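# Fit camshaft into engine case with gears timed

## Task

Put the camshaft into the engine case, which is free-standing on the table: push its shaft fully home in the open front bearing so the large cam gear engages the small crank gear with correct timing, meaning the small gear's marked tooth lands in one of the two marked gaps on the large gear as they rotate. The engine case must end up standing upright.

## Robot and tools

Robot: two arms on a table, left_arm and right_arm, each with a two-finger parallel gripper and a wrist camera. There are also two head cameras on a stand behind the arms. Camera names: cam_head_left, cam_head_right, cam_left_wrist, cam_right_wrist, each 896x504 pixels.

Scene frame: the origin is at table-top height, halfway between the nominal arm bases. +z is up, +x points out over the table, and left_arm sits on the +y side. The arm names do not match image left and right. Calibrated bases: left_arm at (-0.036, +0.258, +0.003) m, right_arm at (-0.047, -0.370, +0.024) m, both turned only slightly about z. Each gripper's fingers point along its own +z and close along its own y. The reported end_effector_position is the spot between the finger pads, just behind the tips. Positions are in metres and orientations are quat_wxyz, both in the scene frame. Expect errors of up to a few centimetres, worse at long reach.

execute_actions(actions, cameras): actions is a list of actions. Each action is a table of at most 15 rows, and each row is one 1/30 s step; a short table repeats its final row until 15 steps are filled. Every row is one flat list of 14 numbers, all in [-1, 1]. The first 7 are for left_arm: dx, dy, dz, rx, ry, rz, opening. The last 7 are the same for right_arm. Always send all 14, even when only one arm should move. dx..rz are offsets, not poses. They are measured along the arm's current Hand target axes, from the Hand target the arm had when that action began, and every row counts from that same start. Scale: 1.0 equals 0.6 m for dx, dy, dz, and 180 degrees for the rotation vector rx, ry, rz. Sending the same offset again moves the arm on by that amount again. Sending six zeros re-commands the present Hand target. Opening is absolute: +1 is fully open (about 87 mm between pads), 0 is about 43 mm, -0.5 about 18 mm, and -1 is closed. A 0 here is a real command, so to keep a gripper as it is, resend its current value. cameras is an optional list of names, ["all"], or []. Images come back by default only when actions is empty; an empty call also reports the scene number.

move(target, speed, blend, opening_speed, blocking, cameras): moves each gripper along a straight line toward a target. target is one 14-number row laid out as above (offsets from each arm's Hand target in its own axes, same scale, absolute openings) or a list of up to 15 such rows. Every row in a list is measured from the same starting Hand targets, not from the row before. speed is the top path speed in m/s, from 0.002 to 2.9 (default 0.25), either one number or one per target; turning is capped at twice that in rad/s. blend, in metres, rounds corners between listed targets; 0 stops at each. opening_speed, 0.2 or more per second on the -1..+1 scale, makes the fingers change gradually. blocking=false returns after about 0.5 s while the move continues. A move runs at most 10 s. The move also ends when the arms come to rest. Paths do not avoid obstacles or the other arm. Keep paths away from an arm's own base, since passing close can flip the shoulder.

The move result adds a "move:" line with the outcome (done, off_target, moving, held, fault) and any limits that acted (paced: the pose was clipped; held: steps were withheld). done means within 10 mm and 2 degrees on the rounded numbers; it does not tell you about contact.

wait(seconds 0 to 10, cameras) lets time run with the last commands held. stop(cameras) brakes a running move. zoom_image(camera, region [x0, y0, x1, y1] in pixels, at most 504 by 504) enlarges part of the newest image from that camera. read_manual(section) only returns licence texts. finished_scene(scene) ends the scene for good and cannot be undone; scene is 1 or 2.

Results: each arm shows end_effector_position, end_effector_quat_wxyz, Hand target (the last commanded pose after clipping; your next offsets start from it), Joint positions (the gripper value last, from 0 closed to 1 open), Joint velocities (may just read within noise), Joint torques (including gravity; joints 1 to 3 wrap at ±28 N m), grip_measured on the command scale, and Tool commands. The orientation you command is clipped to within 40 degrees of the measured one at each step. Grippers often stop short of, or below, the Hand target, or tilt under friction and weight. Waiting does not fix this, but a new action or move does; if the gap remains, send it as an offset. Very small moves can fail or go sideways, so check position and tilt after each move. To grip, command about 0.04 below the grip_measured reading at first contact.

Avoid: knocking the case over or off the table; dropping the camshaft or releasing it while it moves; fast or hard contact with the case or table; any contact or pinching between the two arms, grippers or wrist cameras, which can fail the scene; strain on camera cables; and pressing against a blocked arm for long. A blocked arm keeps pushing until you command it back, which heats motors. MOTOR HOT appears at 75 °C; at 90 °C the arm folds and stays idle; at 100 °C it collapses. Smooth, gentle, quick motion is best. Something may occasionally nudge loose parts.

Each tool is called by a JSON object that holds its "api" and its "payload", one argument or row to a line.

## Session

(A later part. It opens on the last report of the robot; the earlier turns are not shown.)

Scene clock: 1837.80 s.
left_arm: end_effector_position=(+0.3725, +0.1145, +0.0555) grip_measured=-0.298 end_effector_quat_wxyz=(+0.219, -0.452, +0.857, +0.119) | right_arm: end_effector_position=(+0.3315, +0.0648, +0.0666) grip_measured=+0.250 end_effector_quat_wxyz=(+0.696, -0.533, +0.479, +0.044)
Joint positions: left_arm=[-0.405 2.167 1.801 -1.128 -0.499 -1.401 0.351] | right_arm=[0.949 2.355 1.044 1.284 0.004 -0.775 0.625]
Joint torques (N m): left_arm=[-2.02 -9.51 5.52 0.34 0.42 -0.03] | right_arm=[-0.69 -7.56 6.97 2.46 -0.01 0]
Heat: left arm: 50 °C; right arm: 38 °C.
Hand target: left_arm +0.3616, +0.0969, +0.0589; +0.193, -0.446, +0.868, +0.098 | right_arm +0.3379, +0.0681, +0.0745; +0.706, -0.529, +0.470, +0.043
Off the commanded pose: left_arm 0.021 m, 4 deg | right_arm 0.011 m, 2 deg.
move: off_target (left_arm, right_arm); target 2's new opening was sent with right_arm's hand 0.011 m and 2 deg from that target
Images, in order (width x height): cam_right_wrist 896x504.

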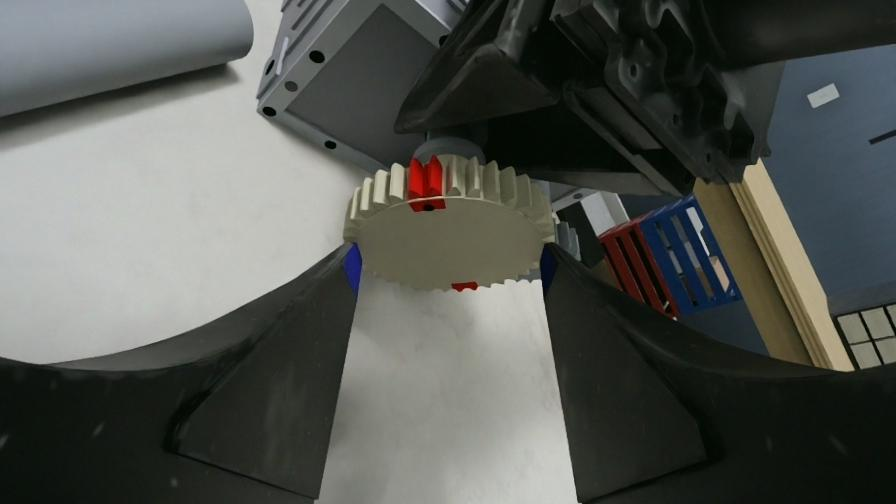

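{"api": "move", "payload": {
  "target": [
    [0,0,0,0,0,0,-0.6,0,0,0,0,0,0,0.8],
    [0,0,0,0,0,0,-0.6,-0.003,-0.001,0.014,0,0,0,0.25]
  ],
  "speed": 0.15,
  "opening_speed": 1.5,
  "cameras": ["cam_right_wrist"]
}}

{"api": "zoom_image", "payload": {
  "camera": "cam_right_wrist",
  "region": [300, 100, 700, 400]
}}

Scene clock: 1844.97 s.
left_arm: end_effector_position=(+0.3725, +0.1145, +0.0555) grip_measured=-0.298 end_effector_quat_wxyz=(+0.219, -0.452, +0.857, +0.119) | right_arm: end_effector_position=(+0.3365, +0.0715, +0.0676) grip_measured=+0.396 end_effector_quat_wxyz=(+0.695, -0.534, +0.479, +0.044)
Joint positions: left_arm=[-0.405 2.167 1.801 -1.128 -0.499 -1.401 0.351] | right_arm=[0.949 2.366 1.084 1.252 0.003 -0.776 0.698]
Joint torques (N m): left_arm=[-1.99 -9.52 5.52 0.33 0.42 -0.03] | right_arm=[-0.57 -7.86 7.09 2.51 0.04 0.02]
Heat: left arm: 50 °C; right arm: 38 °C.
Hand target: left_arm +0.3616, +0.0969, +0.0589; +0.193, -0.446, +0.868, +0.098 | right_arm +0.3424, +0.0752, +0.0762; +0.706, -0.529, +0.469, +0.043
Off the commanded pose: left_arm 0.021 m, 4 deg | right_arm 0.011 m, 2 deg.
move: off_target (left_arm, right_arm)
Images, in order (width x height): cam_right_wrist 896x504.

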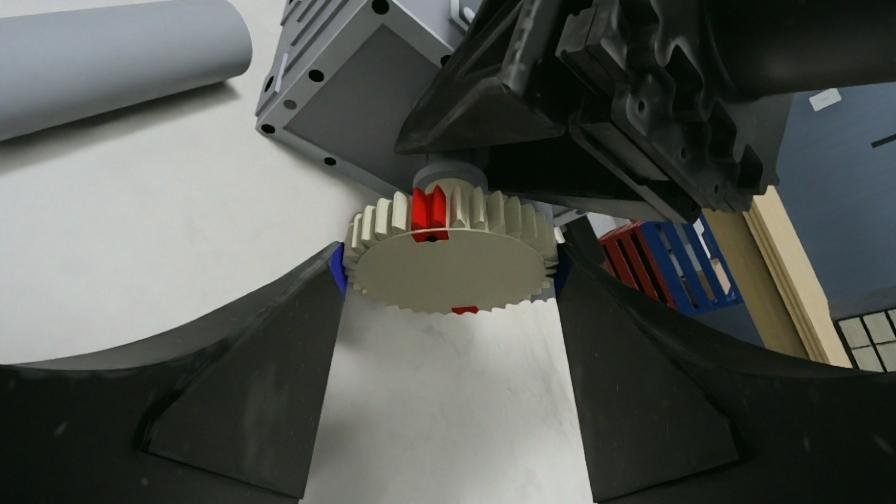

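Scaled by 1.260 from the camera's 896x504 image, which has a finer 1280x720 frame.

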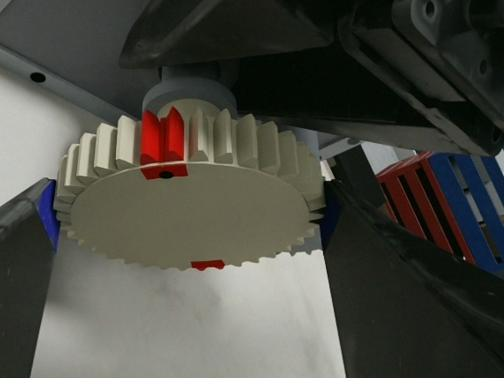

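{"api": "move", "payload": {
  "target": [0,0,0,0,0,0,-0.6,0,0,0,0,0,-0.039,0.25],
  "speed": 0.1
}}

{"api": "move", "payload": {
  "target": [0,0,0,0,0,0,-0.6,0,0,0.014,0,0,0,0.25],
  "speed": 0.06,
  "cameras": ["cam_right_wrist","cam_left_wrist"]
}}

{"api": "zoom_image", "payload": {
  "camera": "cam_left_wrist",
  "region": [400, 340, 540, 500]
}}

{"api": "zoom_image", "payload": {
  "camera": "cam_right_wrist",
  "region": [480, 160, 640, 320]
}}

Scene clock: 1854.53 s.
left_arm: end_effector_position=(+0.3726, +0.1141, +0.0555) grip_measured=-0.298 end_effector_quat_wxyz=(+0.219, -0.455, +0.855, +0.117) | right_arm: end_effector_position=(+0.3382, +0.0697, +0.0672) grip_measured=+0.396 end_effector_quat_wxyz=(+0.695, -0.561, +0.450, +0.007)
Joint positions: left_arm=[-0.405 2.167 1.801 -1.128 -0.497 -1.407 0.351] | right_arm=[0.95 2.375 1.084 1.257 0.003 -0.885 0.698]
Joint torques (N m): left_arm=[-2 -9.54 5.49 0.34 0.39 0.03] | right_arm=[-0.02 -7.62 7.25 2.57 0.11 -0.12]
Heat: left arm: 50 °C; right arm: 37 °C.
Hand target: left_arm +0.3616, +0.0969, +0.0589; +0.193, -0.446, +0.868, +0.098 | right_arm +0.3424, +0.0753, +0.0762; +0.707, -0.557, +0.436, -0.001
Off the commanded pose: left_arm 0.021 m, 4 deg | right_arm 0.011 m, 2 deg.
move: off_target (left_arm, right_arm)

Scene clock: 1855.30 s.
left_arm: end_effector_position=(+0.3726, +0.1141, +0.0555) grip_measured=-0.298 end_effector_quat_wxyz=(+0.219, -0.455, +0.855, +0.117) | right_arm: end_effector_position=(+0.3425, +0.0751, +0.0671) grip_measured=+0.396 end_effector_quat_wxyz=(+0.697, -0.561, +0.446, +0.005)
Joint positions: left_arm=[-0.405 2.167 1.801 -1.128 -0.497 -1.407 0.351] | right_arm=[0.95 2.394 1.118 1.249 0.002 -0.891 0.698]
Joint torques (N m): left_arm=[-2.02 -9.55 5.49 0.34 0.4 0.03] | right_arm=[0.03 -7.88 7.98 2.38 0.1 -0.07]
Heat: left arm: 50 °C; right arm: 37 °C.
Hand target: left_arm +0.3615, +0.0969, +0.0589; +0.193, -0.446, +0.868, +0.098 | right_arm +0.3476, +0.0818, +0.0761; +0.707, -0.557, +0.436, -0.001
Off the commanded pose: left_arm 0.021 m, 4 deg | right_arm 0.012 m, 2 deg.
move: off_target (left_arm, right_arm)
Images, in order (width x height): cam_left_wrist 896x504, cam_right_wrist 896x504.

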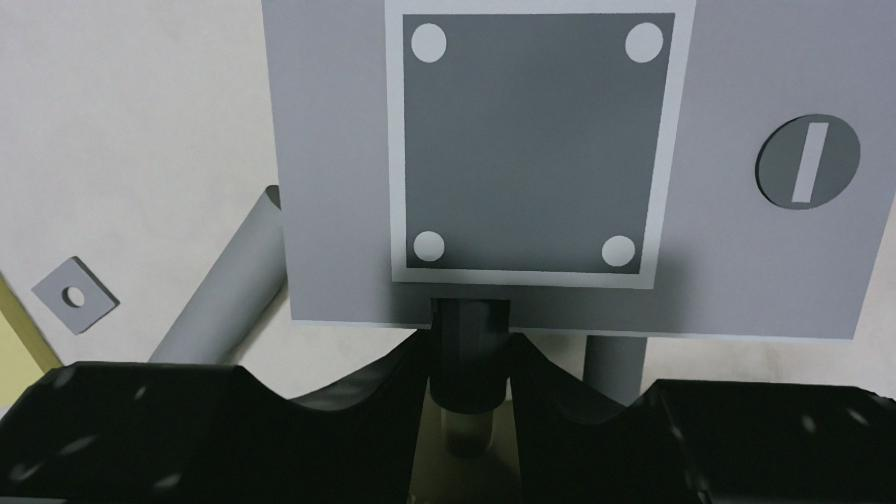

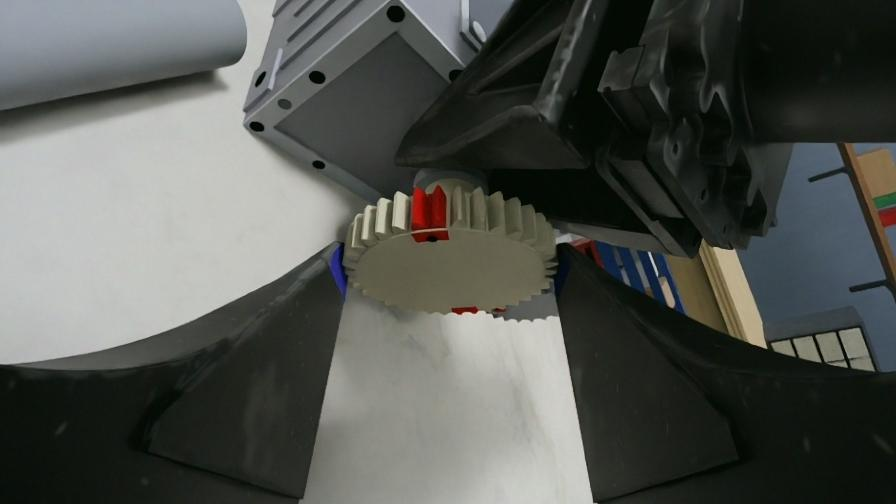

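Scaled by 3.150 from the camera's 896x504 image, which has a finer 1280x720 frame.

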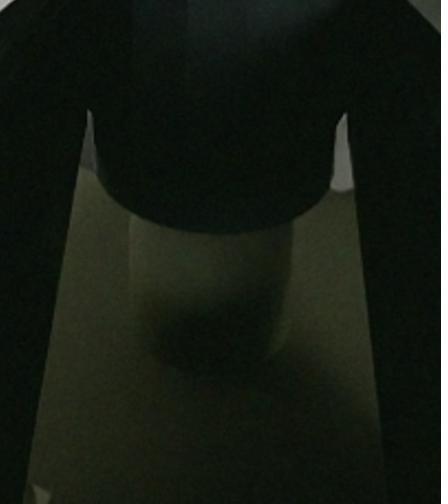

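Scaled by 3.150 from the camera's 896x504 image, which has a finer 1280x720 frame.

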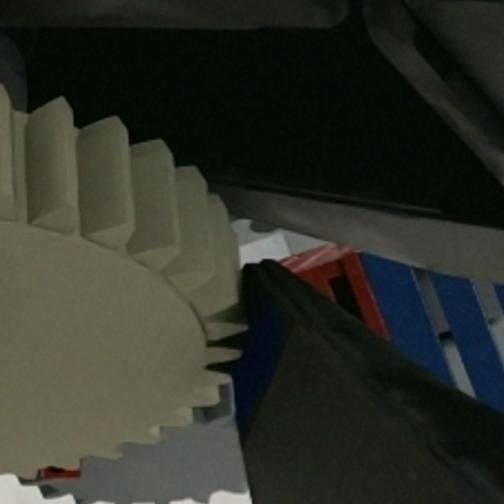

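{"api": "move", "payload": {
  "target": [
    [0,0,0,0,0,0,-0.6,0,0,0,0,0,0,1],
    [0,0,0,0,0,0,-0.6,0,0,-0.15,0,0,0,1],
    [0,0,0,0,0,0,-0.6,-0.041,-0.006,-0.1775,0.324,-0.1115,0.731,1]
  ],
  "speed": [0.2,0.3,0.4],
  "blend": [0,0.03,0],
  "cameras": ["cam_right_wrist"]
}}

{"api": "zoom_image", "payload": {
  "camera": "cam_right_wrist",
  "region": [425, 30, 605, 260]
}}

{"api": "zoom_image", "payload": {
  "camera": "cam_right_wrist",
  "region": [435, 80, 535, 170]
}}

Scene clock: 1874.23 s.
left_arm: end_effector_position=(+0.3726, +0.1140, +0.0554) grip_measured=-0.298 end_effector_quat_wxyz=(+0.219, -0.455, +0.855, +0.117) | right_arm: end_effector_position=(+0.2686, +0.0034, +0.0797) grip_measured=+0.982 end_effector_quat_wxyz=(+0.487, +0.472, +0.537, +0.502)
Joint positions: left_arm=[-0.405 2.167 1.801 -1.128 -0.496 -1.407 0.351] | right_arm=[1.188 2.326 0.815 1.465 1.067 1.562 0.991]
Joint torques (N m): left_arm=[-1.98 -9.52 5.49 0.34 0.4 0.03] | right_arm=[0.62 -8.06 5.12 2 0.29 0.09]
Heat: left arm: 50 °C; right arm: 37 °C.
Hand target: left_arm +0.3616, +0.0970, +0.0589; +0.193, -0.446, +0.868, +0.098 | right_arm +0.2683, +0.0087, +0.0941; +0.482, +0.482, +0.518, +0.517
Off the commanded pose: left_arm 0.021 m, 4 deg | right_arm 0.015 m, 3 deg.
move: off_target (left_arm, right_arm)
Images, in order (width x height): cam_right_wrist 896x504.

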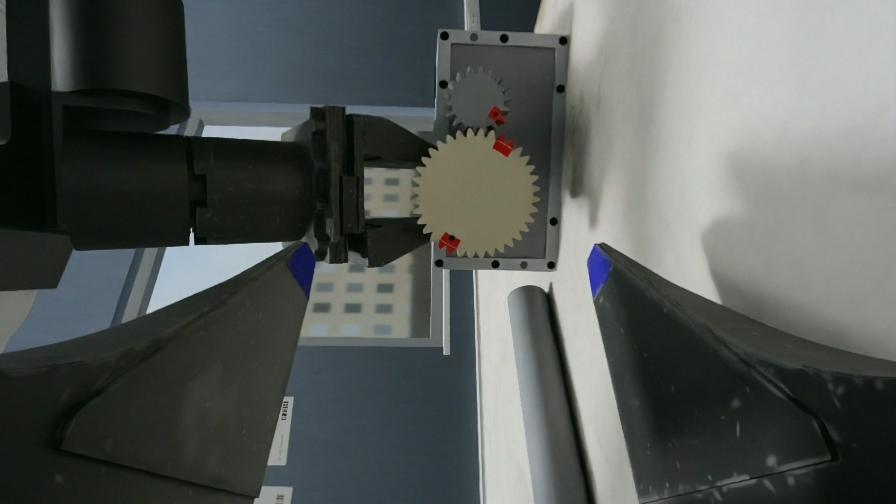

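Scaled by 2.191 from the camera's 896x504 image, which has a finer 1280x720 frame.

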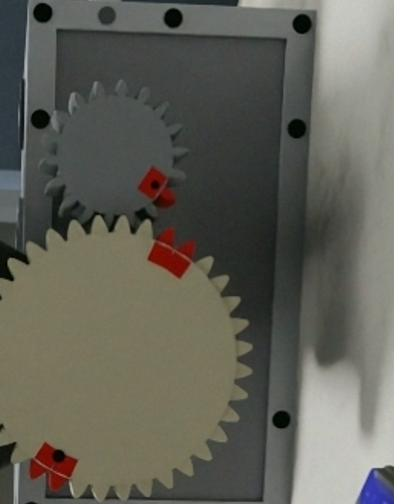

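Scaled by 5.040 from the camera's 896x504 image, which has a finer 1280x720 frame.

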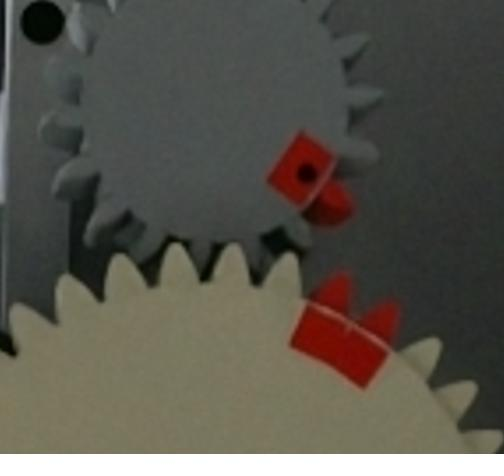

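{"api": "move", "payload": {
  "target": [0,0,0,0,0,0,-0.6,0.0543,-0.0218,0.0887,-0.268,0.267,-0.446,-1],
  "speed": 0.3,
  "cameras": ["cam_right_wrist"]
}}

Scene clock: 1892.70 s.
left_arm: end_effector_position=(+0.3726, +0.1140, +0.0554) grip_measured=-0.298 end_effector_quat_wxyz=(+0.219, -0.455, +0.855, +0.117) | right_arm: end_effector_position=(+0.3084, +0.0417, +0.0530) grip_measured=-1.000 end_effector_quat_wxyz=(+0.567, -0.384, +0.617, +0.387)
Joint positions: left_arm=[-0.405 2.167 1.801 -1.128 -0.496 -1.407 0.351] | right_arm=[0.765 2.3 0.954 1.284 -0.431 0.016 0]
Joint torques (N m): left_arm=[-1.98 -9.51 5.49 0.34 0.4 0.03] | right_arm=[-0.83 -10.41 6.56 2.39 0.02 -0.12]
Heat: left arm: 50 °C; right arm: 38 °C.
Hand target: left_arm +0.3616, +0.0970, +0.0589; +0.193, -0.446, +0.868, +0.098 | right_arm +0.3191, +0.0449, +0.0809; +0.594, -0.385, +0.593, +0.385
Off the commanded pose: left_arm 0.021 m, 4 deg | right_arm 0.030 m, 4 deg.
move: off_target (left_arm, right_arm)
Images, in order (width x height): cam_right_wrist 896x504.

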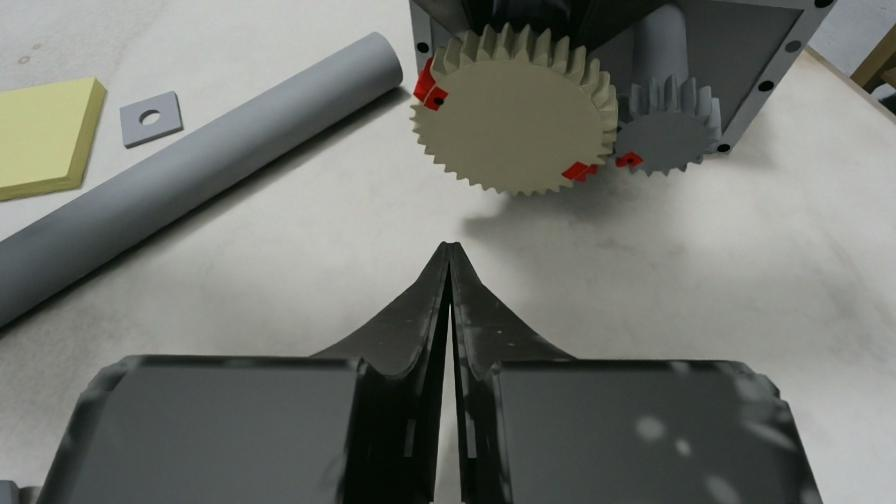

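{"api": "move", "payload": {
  "target": [0,0,0,0,0,0,-0.6,-0.022,-0.022,0.03,0,0,0,-1],
  "speed": 0.15,
  "cameras": ["cam_right_wrist"]
}}

Scene clock: 1901.17 s.
left_arm: end_effector_position=(+0.3726, +0.1140, +0.0554) grip_measured=-0.298 end_effector_quat_wxyz=(+0.219, -0.455, +0.855, +0.117) | right_arm: end_effector_position=(+0.3284, +0.0530, +0.0665) grip_measured=-1.000 end_effector_quat_wxyz=(+0.569, -0.384, +0.616, +0.387)
Joint positions: left_arm=[-0.405 2.167 1.801 -1.128 -0.496 -1.407 0.351] | right_arm=[0.753 2.3 1.055 1.186 -0.442 0.014 0]
Joint torques (N m): left_arm=[-1.99 -9.55 5.46 0.34 0.4 0.03] | right_arm=[-0.75 -10.59 7.12 2.35 0.03 -0.08]
Heat: left arm: 50 °C; right arm: 40 °C.
Hand target: left_arm +0.3616, +0.0970, +0.0589; +0.193, -0.446, +0.868, +0.098 | right_arm +0.3384, +0.0560, +0.0942; +0.594, -0.385, +0.593, +0.385
Off the commanded pose: left_arm 0.021 m, 4 deg | right_arm 0.029 m, 4 deg.
move: off_target (left_arm, right_arm)
Images, in order (width x height): cam_right_wrist 896x504.

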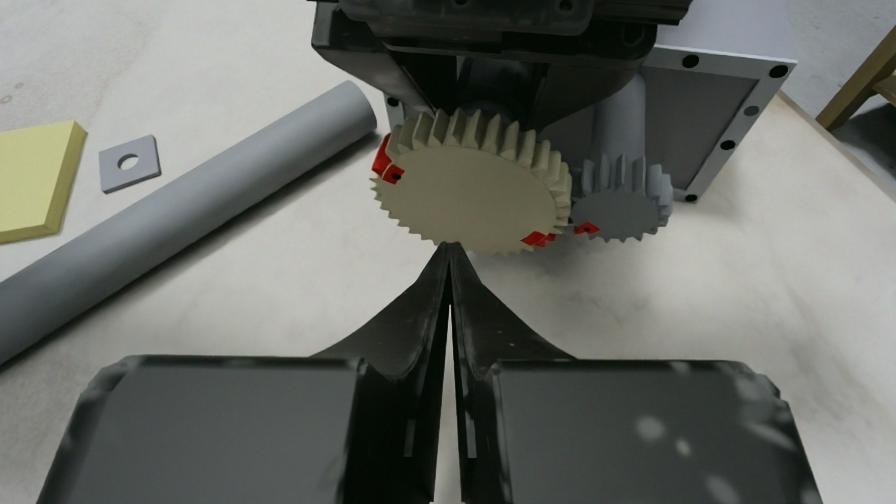

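{"api": "move", "payload": {
  "target": [
    [0,0,0,0,0,0,-0.6,-0.006,-0.01,0.015,0,0,0,-1],
    [0,0,0,0,0,0,-0.6,-0.006,-0.01,0.04,0,0,0,-1]
  ],
  "speed": 0.08,
  "blend": 0.005,
  "cameras": ["cam_right_wrist","cam_left_wrist"]
}}

{"api": "zoom_image", "payload": {
  "camera": "cam_right_wrist",
  "region": [340, 80, 690, 340]
}}

{"api": "zoom_image", "payload": {
  "camera": "cam_left_wrist",
  "region": [400, 340, 540, 500]
}}

Scene clock: 1907.63 s.
left_arm: end_effector_position=(+0.3728, +0.1147, +0.0556) grip_measured=-0.298 end_effector_quat_wxyz=(+0.220, -0.454, +0.855, +0.119) | right_arm: end_effector_position=(+0.3452, +0.0687, +0.0902) grip_measured=-1.000 end_effector_quat_wxyz=(+0.581, -0.384, +0.602, +0.390)
Joint positions: left_arm=[-0.405 2.167 1.801 -1.128 -0.501 -1.406 0.351] | right_arm=[0.753 2.301 1.159 1.12 -0.448 0.014 0]
Joint torques (N m): left_arm=[-2.02 -9.54 5.5 0.33 0.44 0.03] | right_arm=[0.05 -7.54 9.32 2.2 0.18 -0.09]
Heat: left arm: 50 °C; right arm: 40 °C.
Hand target: left_arm +0.3616, +0.0970, +0.0589; +0.193, -0.446, +0.868, +0.098 | right_arm +0.3537, +0.0754, +0.0979; +0.594, -0.385, +0.593, +0.385
Off the commanded pose: left_arm 0.021 m, 4 deg | right_arm 0.013 m, 2 deg.
move: off_target (left_arm, right_arm)
Images, in order (width x height): cam_left_wrist 896x504, cam_right_wrist 896x504.

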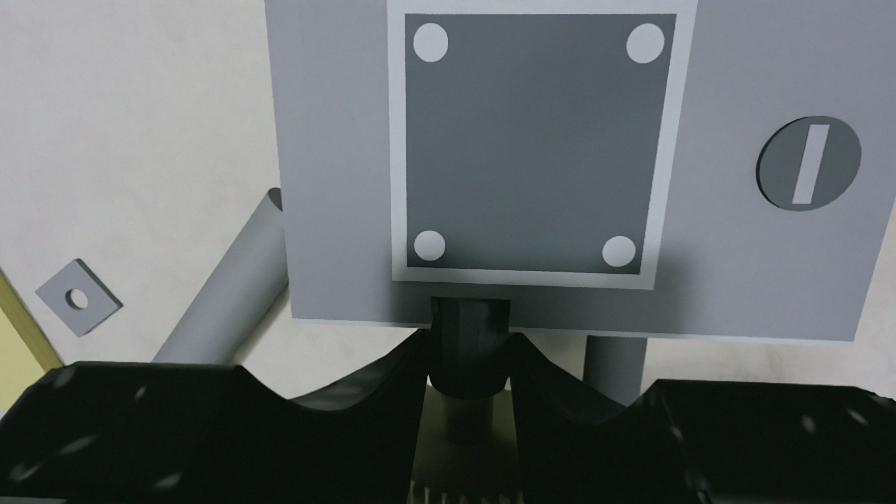

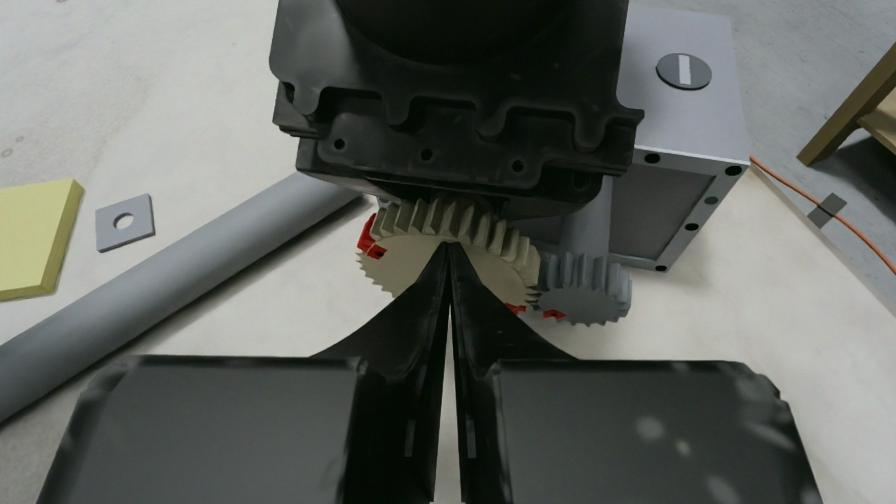

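Scaled by 1.440 from the camera's 896x504 image, which has a finer 1280x720 frame.

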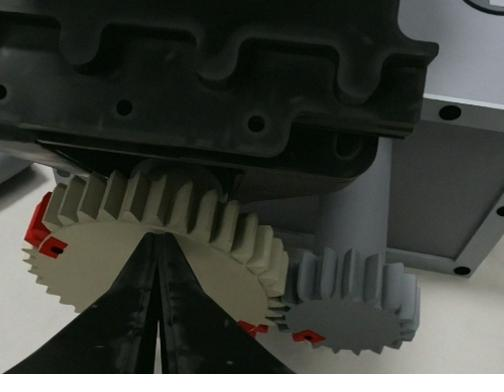

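Scaled by 3.150 from the camera's 896x504 image, which has a finer 1280x720 frame.

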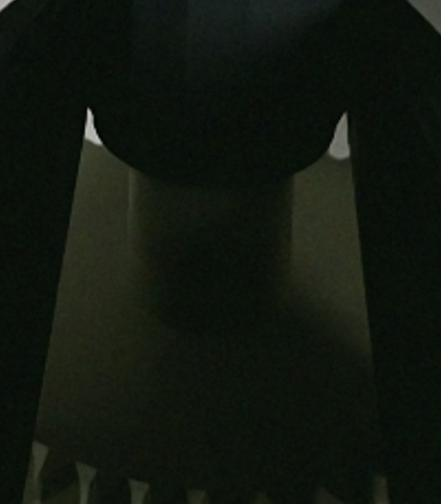

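{"api": "move", "payload": {
  "target": [
    [0,0,0,0,0,0,-0.6,0,0,-0.03,0,0,0,-1],
    [0,0,0,0,0,0,-0.6,0.02,0,-0.025,0,0,0,-1],
    [0,0,0,0,0,0,-0.6,0.02,0,0.015,0,0,0,-1]
  ],
  "speed": 0.1,
  "blend": [0.003,0,0],
  "cameras": ["cam_right_wrist","cam_left_wrist"]
}}

{"api": "zoom_image", "payload": {
  "camera": "cam_right_wrist",
  "region": [340, 80, 690, 340]
}}

{"api": "zoom_image", "payload": {
  "camera": "cam_left_wrist",
  "region": [400, 340, 540, 500]
}}

Scene clock: 1915.07 s.
left_arm: end_effector_position=(+0.3731, +0.1150, +0.0557) grip_measured=-0.298 end_effector_quat_wxyz=(+0.221, -0.454, +0.855, +0.119) | right_arm: end_effector_position=(+0.3463, +0.0681, +0.0767) grip_measured=-1.000 end_effector_quat_wxyz=(+0.578, -0.386, +0.604, +0.391)
Joint positions: left_arm=[-0.405 2.167 1.801 -1.128 -0.502 -1.406 0.351] | right_arm=[0.749 2.339 1.167 1.144 -0.456 0.014 0]
Joint torques (N m): left_arm=[-1.99 -9.54 5.52 0.33 0.46 0.02] | right_arm=[-0.09 -8.57 5.07 2.35 0.09 0.06]
Heat: left arm: 50 °C; right arm: 41 °C.
Hand target: left_arm +0.3616, +0.0970, +0.0589; +0.193, -0.446, +0.868, +0.098 | right_arm +0.3467, +0.0681, +0.0781; +0.580, -0.385, +0.602, +0.391 (not the last commanded pose)
Off the commanded pose: left_arm 0.022 m, 4 deg | right_arm 0.021 m, 2 deg.
move: held (right_arm; a check stopped the path), off_target (left_arm); limits=held
pose unreachable (right arm): on one or more control steps of this call, first in action 0 (counted from 0), this arm could not follow its commanded pose, so it was not sent that pose on those steps. It may still have moved: this result reports where it is.
cause: moving toward the commanded pose would bring a part of the arm too close to another arm (this arm's wrist camera and the left arm's wrist (the part past joint 5), at the place that arm is still heading or pushing toward).
Images, in order (width x height): cam_left_wrist 896x504, cam_right_wrist 896x504.

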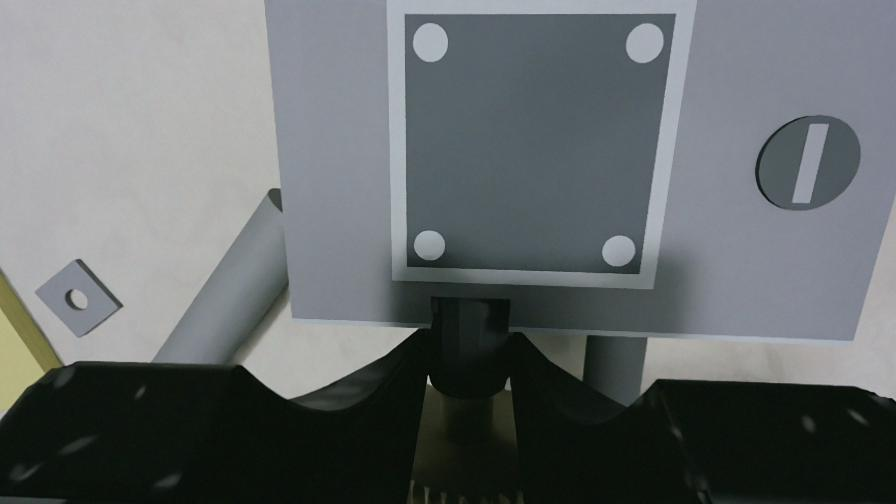

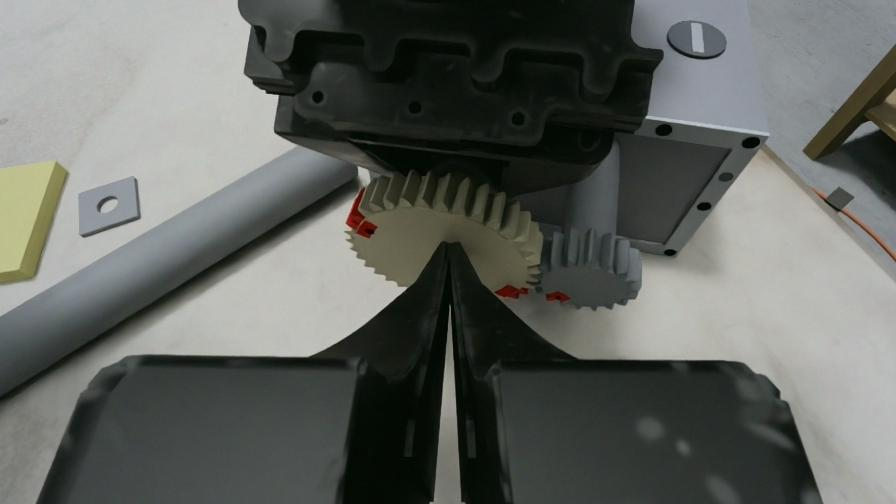

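Scaled by 1.440 from the camera's 896x504 image, which has a finer 1280x720 frame.

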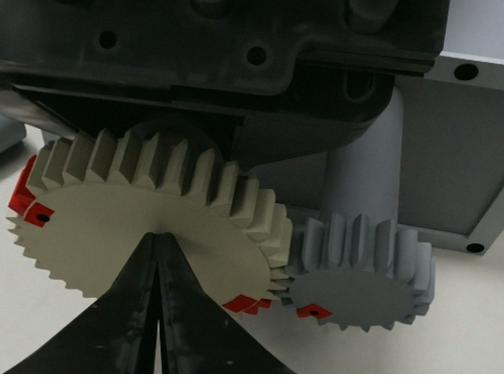

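Scaled by 3.150 from the camera's 896x504 image, which has a finer 1280x720 frame.

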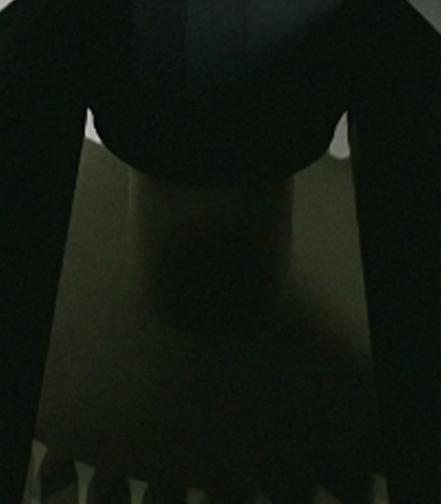

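{"api": "move", "payload": {
  "target": [
    [-0.03,-0.0017,0.02,0,0,0,-0.6,0,0,-0.02,0,0,0,-1],
    [-0.03,-0.0017,0.02,0,0,0,-0.1,0,0,-0.08,0,0,0,-1]
  ],
  "speed": 0.12,
  "cameras": ["cam_right_wrist","cam_left_wrist"]
}}

{"api": "zoom_image", "payload": {
  "camera": "cam_left_wrist",
  "region": [400, 340, 540, 500]
}}

{"api": "zoom_image", "payload": {
  "camera": "cam_right_wrist",
  "region": [340, 20, 740, 320]
}}

Scene clock: 1925.10 s.
left_arm: end_effector_position=(+0.3714, +0.1130, +0.0547) grip_measured=-0.100 end_effector_quat_wxyz=(+0.194, -0.444, +0.868, +0.103) | right_arm: end_effector_position=(+0.3255, +0.0255, +0.0580) grip_measured=-1.000 end_effector_quat_wxyz=(+0.561, -0.385, +0.621, +0.389)
Joint positions: left_arm=[-0.385 2.167 1.809 -1.128 -0.436 -1.356 0.45] | right_arm=[0.701 2.279 0.97 1.232 -0.502 0.014 0]
Joint torques (N m): left_arm=[0.2 -8.38 5.79 0.63 -0.14 0.06] | right_arm=[-0.54 -10.47 3.51 2.59 0.04 0.05]
Heat: left arm: 50 °C; right arm: 41 °C.
Hand target: left_arm +0.3749, +0.1137, +0.0557; +0.193, -0.446, +0.868, +0.098 | right_arm +0.3275, +0.0241, +0.0791; +0.580, -0.385, +0.602, +0.391
Off the commanded pose: left_arm 0.004 m, 1 deg | right_arm 0.021 m, 3 deg.
move: off_target (right_arm)
Images, in order (width x height): cam_left_wrist 896x504, cam_right_wrist 896x504.

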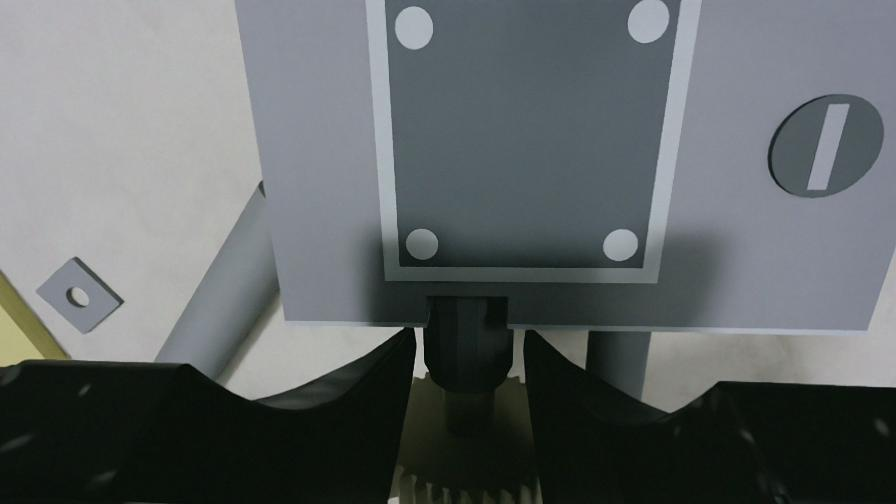

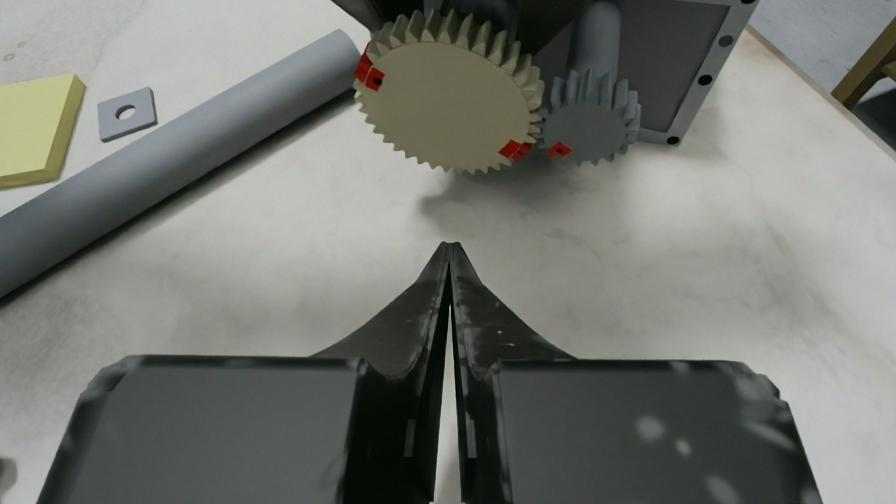

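Scaled by 3.150 from the camera's 896x504 image, which has a finer 1280x720 frame.

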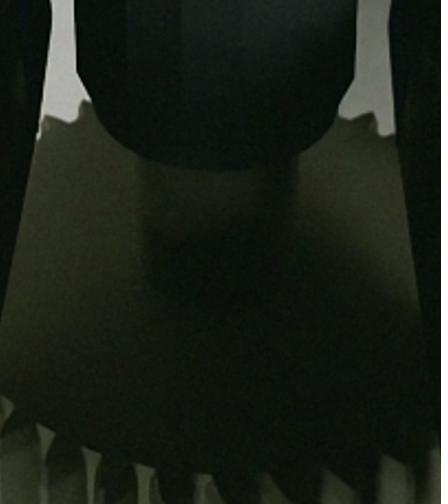

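Scaled by 1.260 from the camera's 896x504 image, which has a finer 1280x720 frame.

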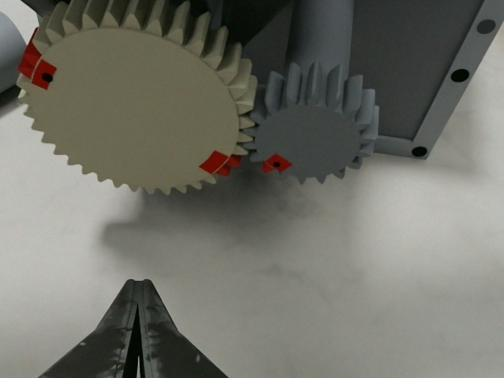

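{"api": "move", "payload": {
  "target": [
    [-0.042,0,-0.091,0,0,0,-0.1,0,0,-0.03,0,0,0,-1],
    [-0.105,0,-0.227,0,0,0,-0.1,0,0,-0.03,0,0,0,-1],
    [-0.07,0,-0.35,0,0,0,-0.1,0,0,-0.03,0,0,0,-1]
  ],
  "speed": [0.1,0.25,0.3],
  "blend": 0.015,
  "cameras": ["all"]
}}

{"api": "zoom_image", "payload": {
  "camera": "cam_right_wrist",
  "region": [320, 0, 720, 260]
}}

{"api": "zoom_image", "payload": {
  "camera": "cam_left_wrist",
  "region": [300, 200, 700, 500]
}}

Scene clock: 1931.77 s.
left_arm: end_effector_position=(+0.3467, +0.0675, +0.2567) grip_measured=-0.100 end_effector_quat_wxyz=(+0.272, -0.417, +0.867, -0.020) | right_arm: end_effector_position=(+0.3169, +0.0098, +0.0579) grip_measured=-1.000 end_effector_quat_wxyz=(+0.559, -0.386, +0.622, +0.391)
Joint positions: left_arm=[-0.504 2.034 2.392 -1.571 -0.431 -1.365 0.45] | right_arm=[0.68 2.246 0.896 1.268 -0.525 0.014 0]
Joint torques (N m): left_arm=[-0.05 -8.01 5.3 0.93 -0.31 -0.06] | right_arm=[-0.79 -10.14 3.44 2.63 0.03 0.02]
Heat: left arm: 50 °C; right arm: 43 °C.
Hand target: left_arm +0.3450, +0.0726, +0.2638; +0.193, -0.446, +0.868, +0.098 | right_arm +0.3203, +0.0075, +0.0794; +0.580, -0.385, +0.602, +0.391
Off the commanded pose: left_arm 0.009 m, 17 deg | right_arm 0.022 m, 3 deg.
joint sent to its limit (left arm) — joint 4 (wrist pitch), lower limit. The joint targets are off in orientation, not in position.
move: off_target (left_arm, right_arm)

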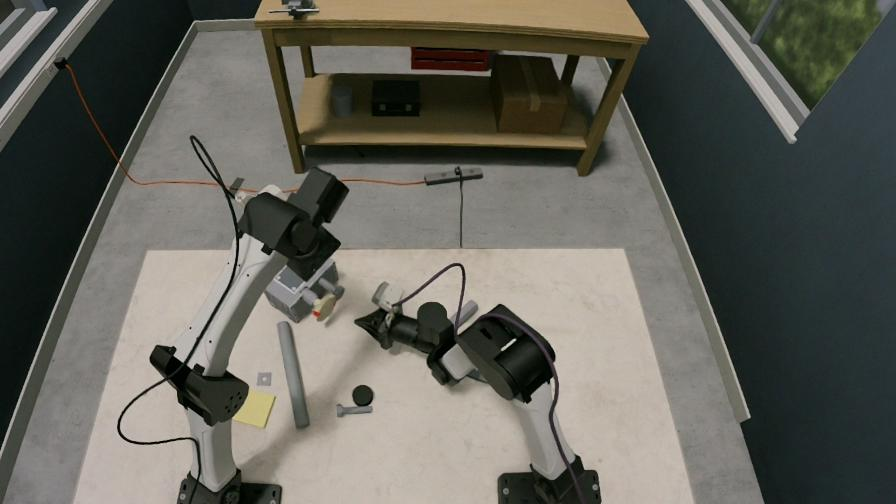

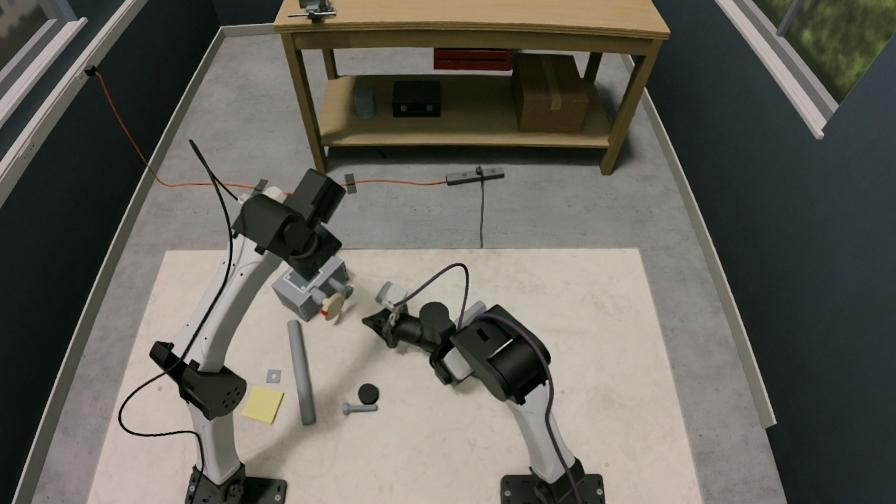

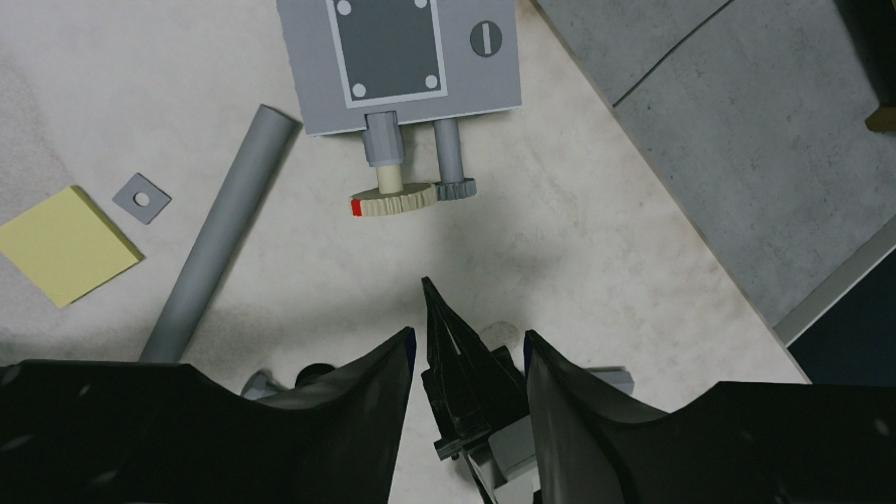

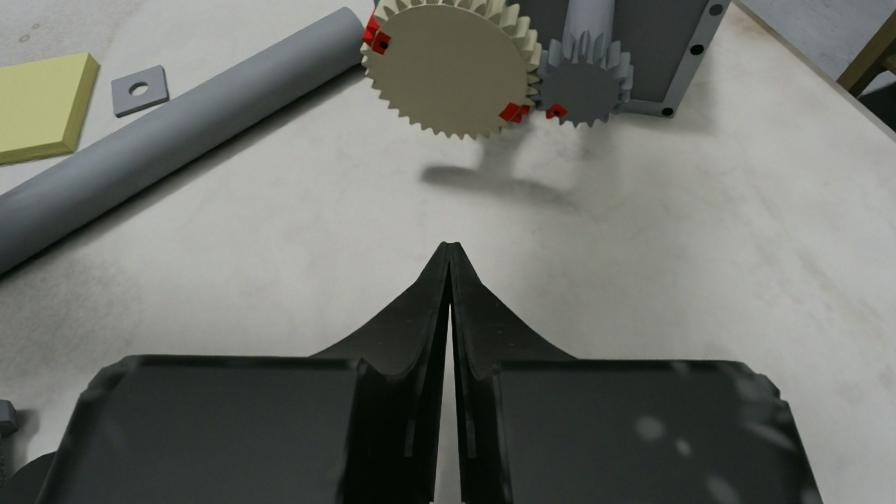

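Scaled by 1.260 from the camera's 896x504 image, which has a finer 1280x720 frame.

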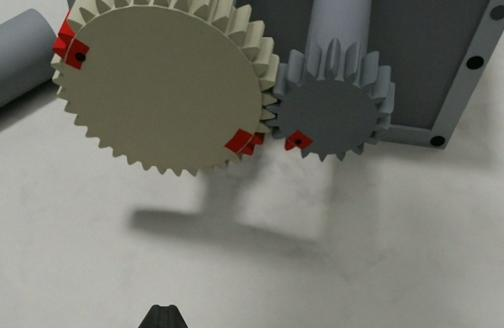

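Scaled by 1.260 from the camera's 896x504 image, which has a finer 1280x720 frame.

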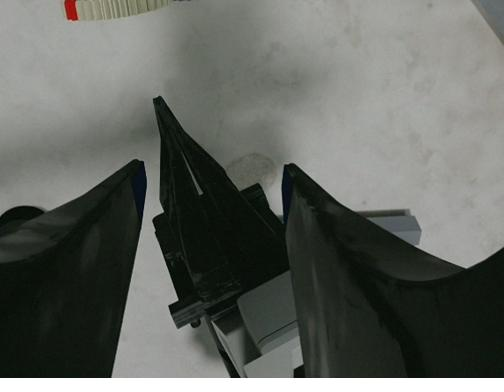

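{"api": "zoom_image", "payload": {
  "camera": "cam_left_wrist",
  "region": [330, 90, 500, 230]
}}

{"api": "zoom_image", "payload": {
  "camera": "cam_head_right",
  "region": [280, 260, 370, 330]
}}

Scaled by 2.965 from the camera's 896x504 image, which has a finer 1280x720 frame.

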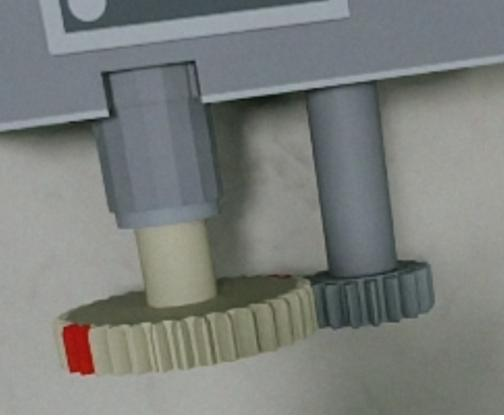

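Scaled by 5.600 from the camera's 896x504 image, which has a finer 1280x720 frame.

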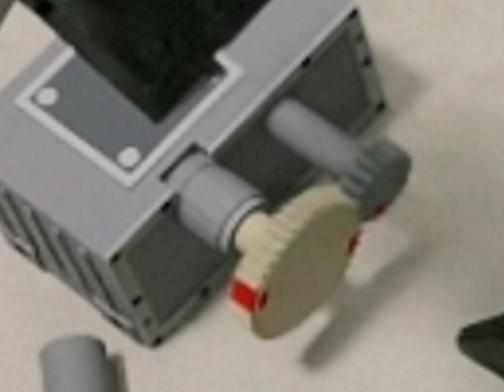

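{"api": "zoom_image", "payload": {
  "camera": "cam_left_wrist",
  "region": [355, 140, 415, 190]
}}

{"api": "zoom_image", "payload": {
  "camera": "cam_left_wrist",
  "region": [400, 160, 490, 225]
}}

Scaled by 8.400 from the camera's 896x504 image, which has a finer 1280x720 frame.

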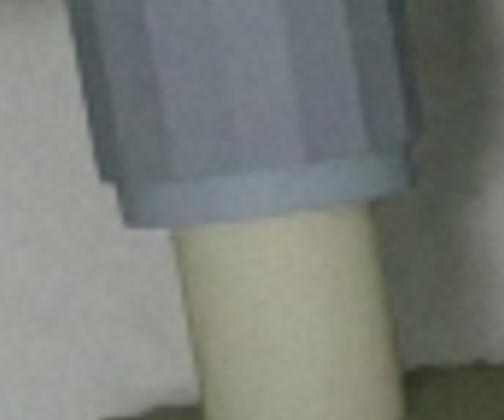

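Scaled by 5.600 from the camera's 896x504 image, which has a finer 1280x720 frame.

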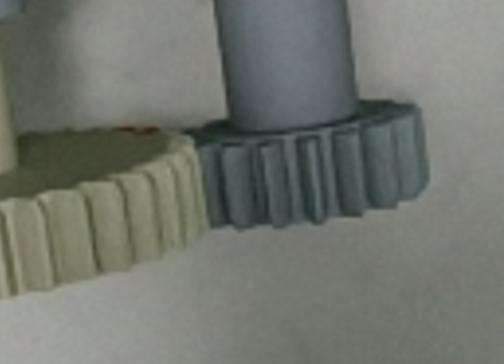

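{"api": "move", "payload": {
  "target": [
    [0,0,0,0,0,0,-0.1,-0.0143,-0.0062,0.09,0,0,0,-1],
    [0,0,0,0,0,0,-0.1,-0.0143,-0.0062,0.1405,0,0,0,-1]
  ],
  "speed": [0.2,0.08],
  "blend": 0.01,
  "cameras": ["cam_right_wrist","cam_left_wrist"]
}}

{"api": "zoom_image", "payload": {
  "camera": "cam_left_wrist",
  "region": [330, 60, 500, 200]
}}

Scene clock: 1951.70 s.
left_arm: end_effector_position=(+0.3467, +0.0675, +0.2566) grip_measured=-0.100 end_effector_quat_wxyz=(+0.272, -0.417, +0.867, -0.020) | right_arm: end_effector_position=(+0.3526, +0.0757, +0.0782) grip_measured=-1.000 end_effector_quat_wxyz=(+0.569, -0.389, +0.609, +0.393)
Joint positions: left_arm=[-0.504 2.034 2.392 -1.571 -0.431 -1.365 0.45] | right_arm=[0.75 2.347 1.225 1.073 -0.463 0.014 0]
Joint torques (N m): left_arm=[-0.01 -8.02 5.29 0.9 -0.3 -0.07] | right_arm=[0.55 -8.09 8.39 2.33 0.25 0.07]
Heat: left arm: 45 °C; right arm: 45 °C.
Hand target: left_arm +0.3449, +0.0727, +0.2638; +0.193, -0.446, +0.868, +0.098 | right_arm +0.3577, +0.0834, +0.0863; +0.580, -0.385, +0.602, +0.391
Off the commanded pose: left_arm 0.009 m, 17 deg | right_arm 0.012 m, 2 deg.
joint sent to its limit (left arm) — joint 4 (wrist pitch), lower limit. The joint targets are off in orientation, not in position.
move: off_target (left_arm, right_arm)
Images, in order (width x height): cam_left_wrist 896x504, cam_right_wrist 896x504.

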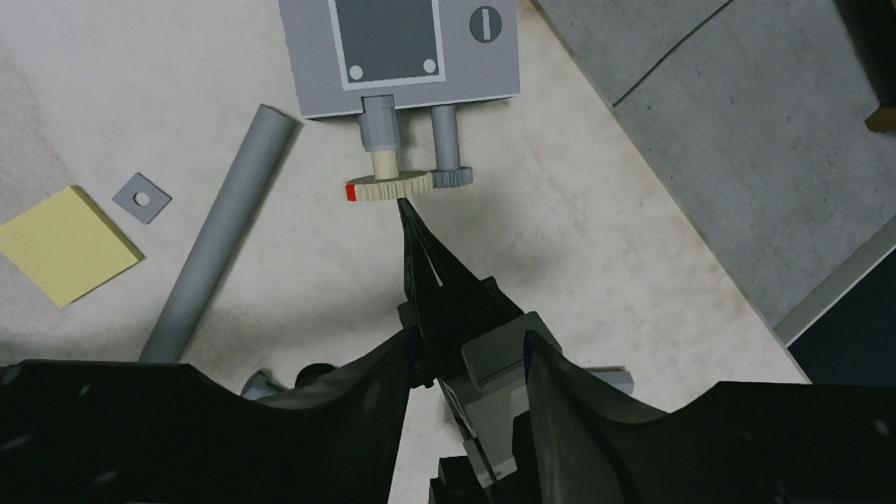

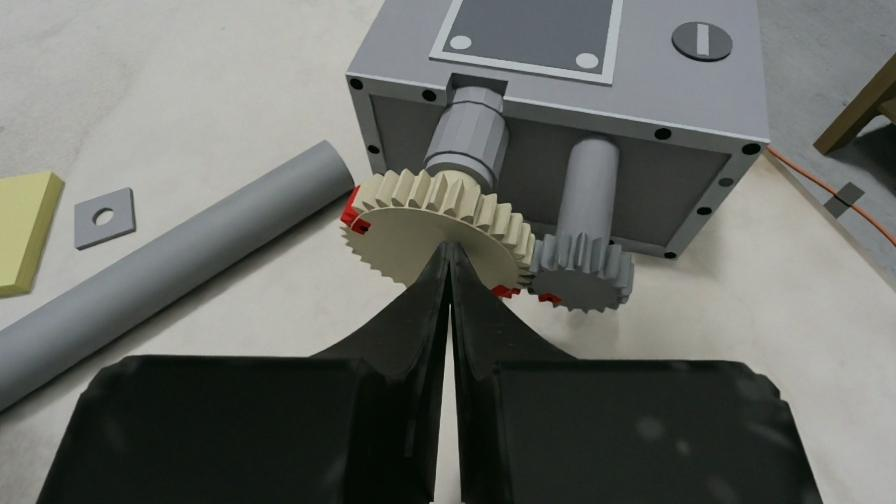

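Scaled by 2.965 from the camera's 896x504 image, which has a finer 1280x720 frame.

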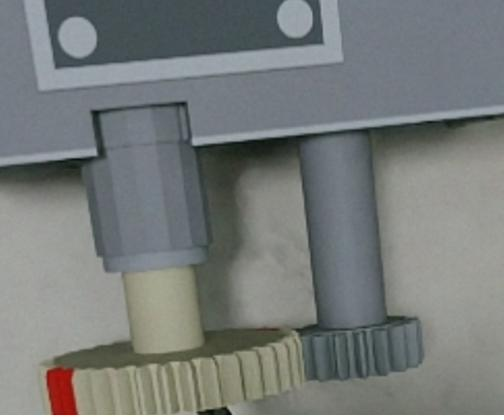

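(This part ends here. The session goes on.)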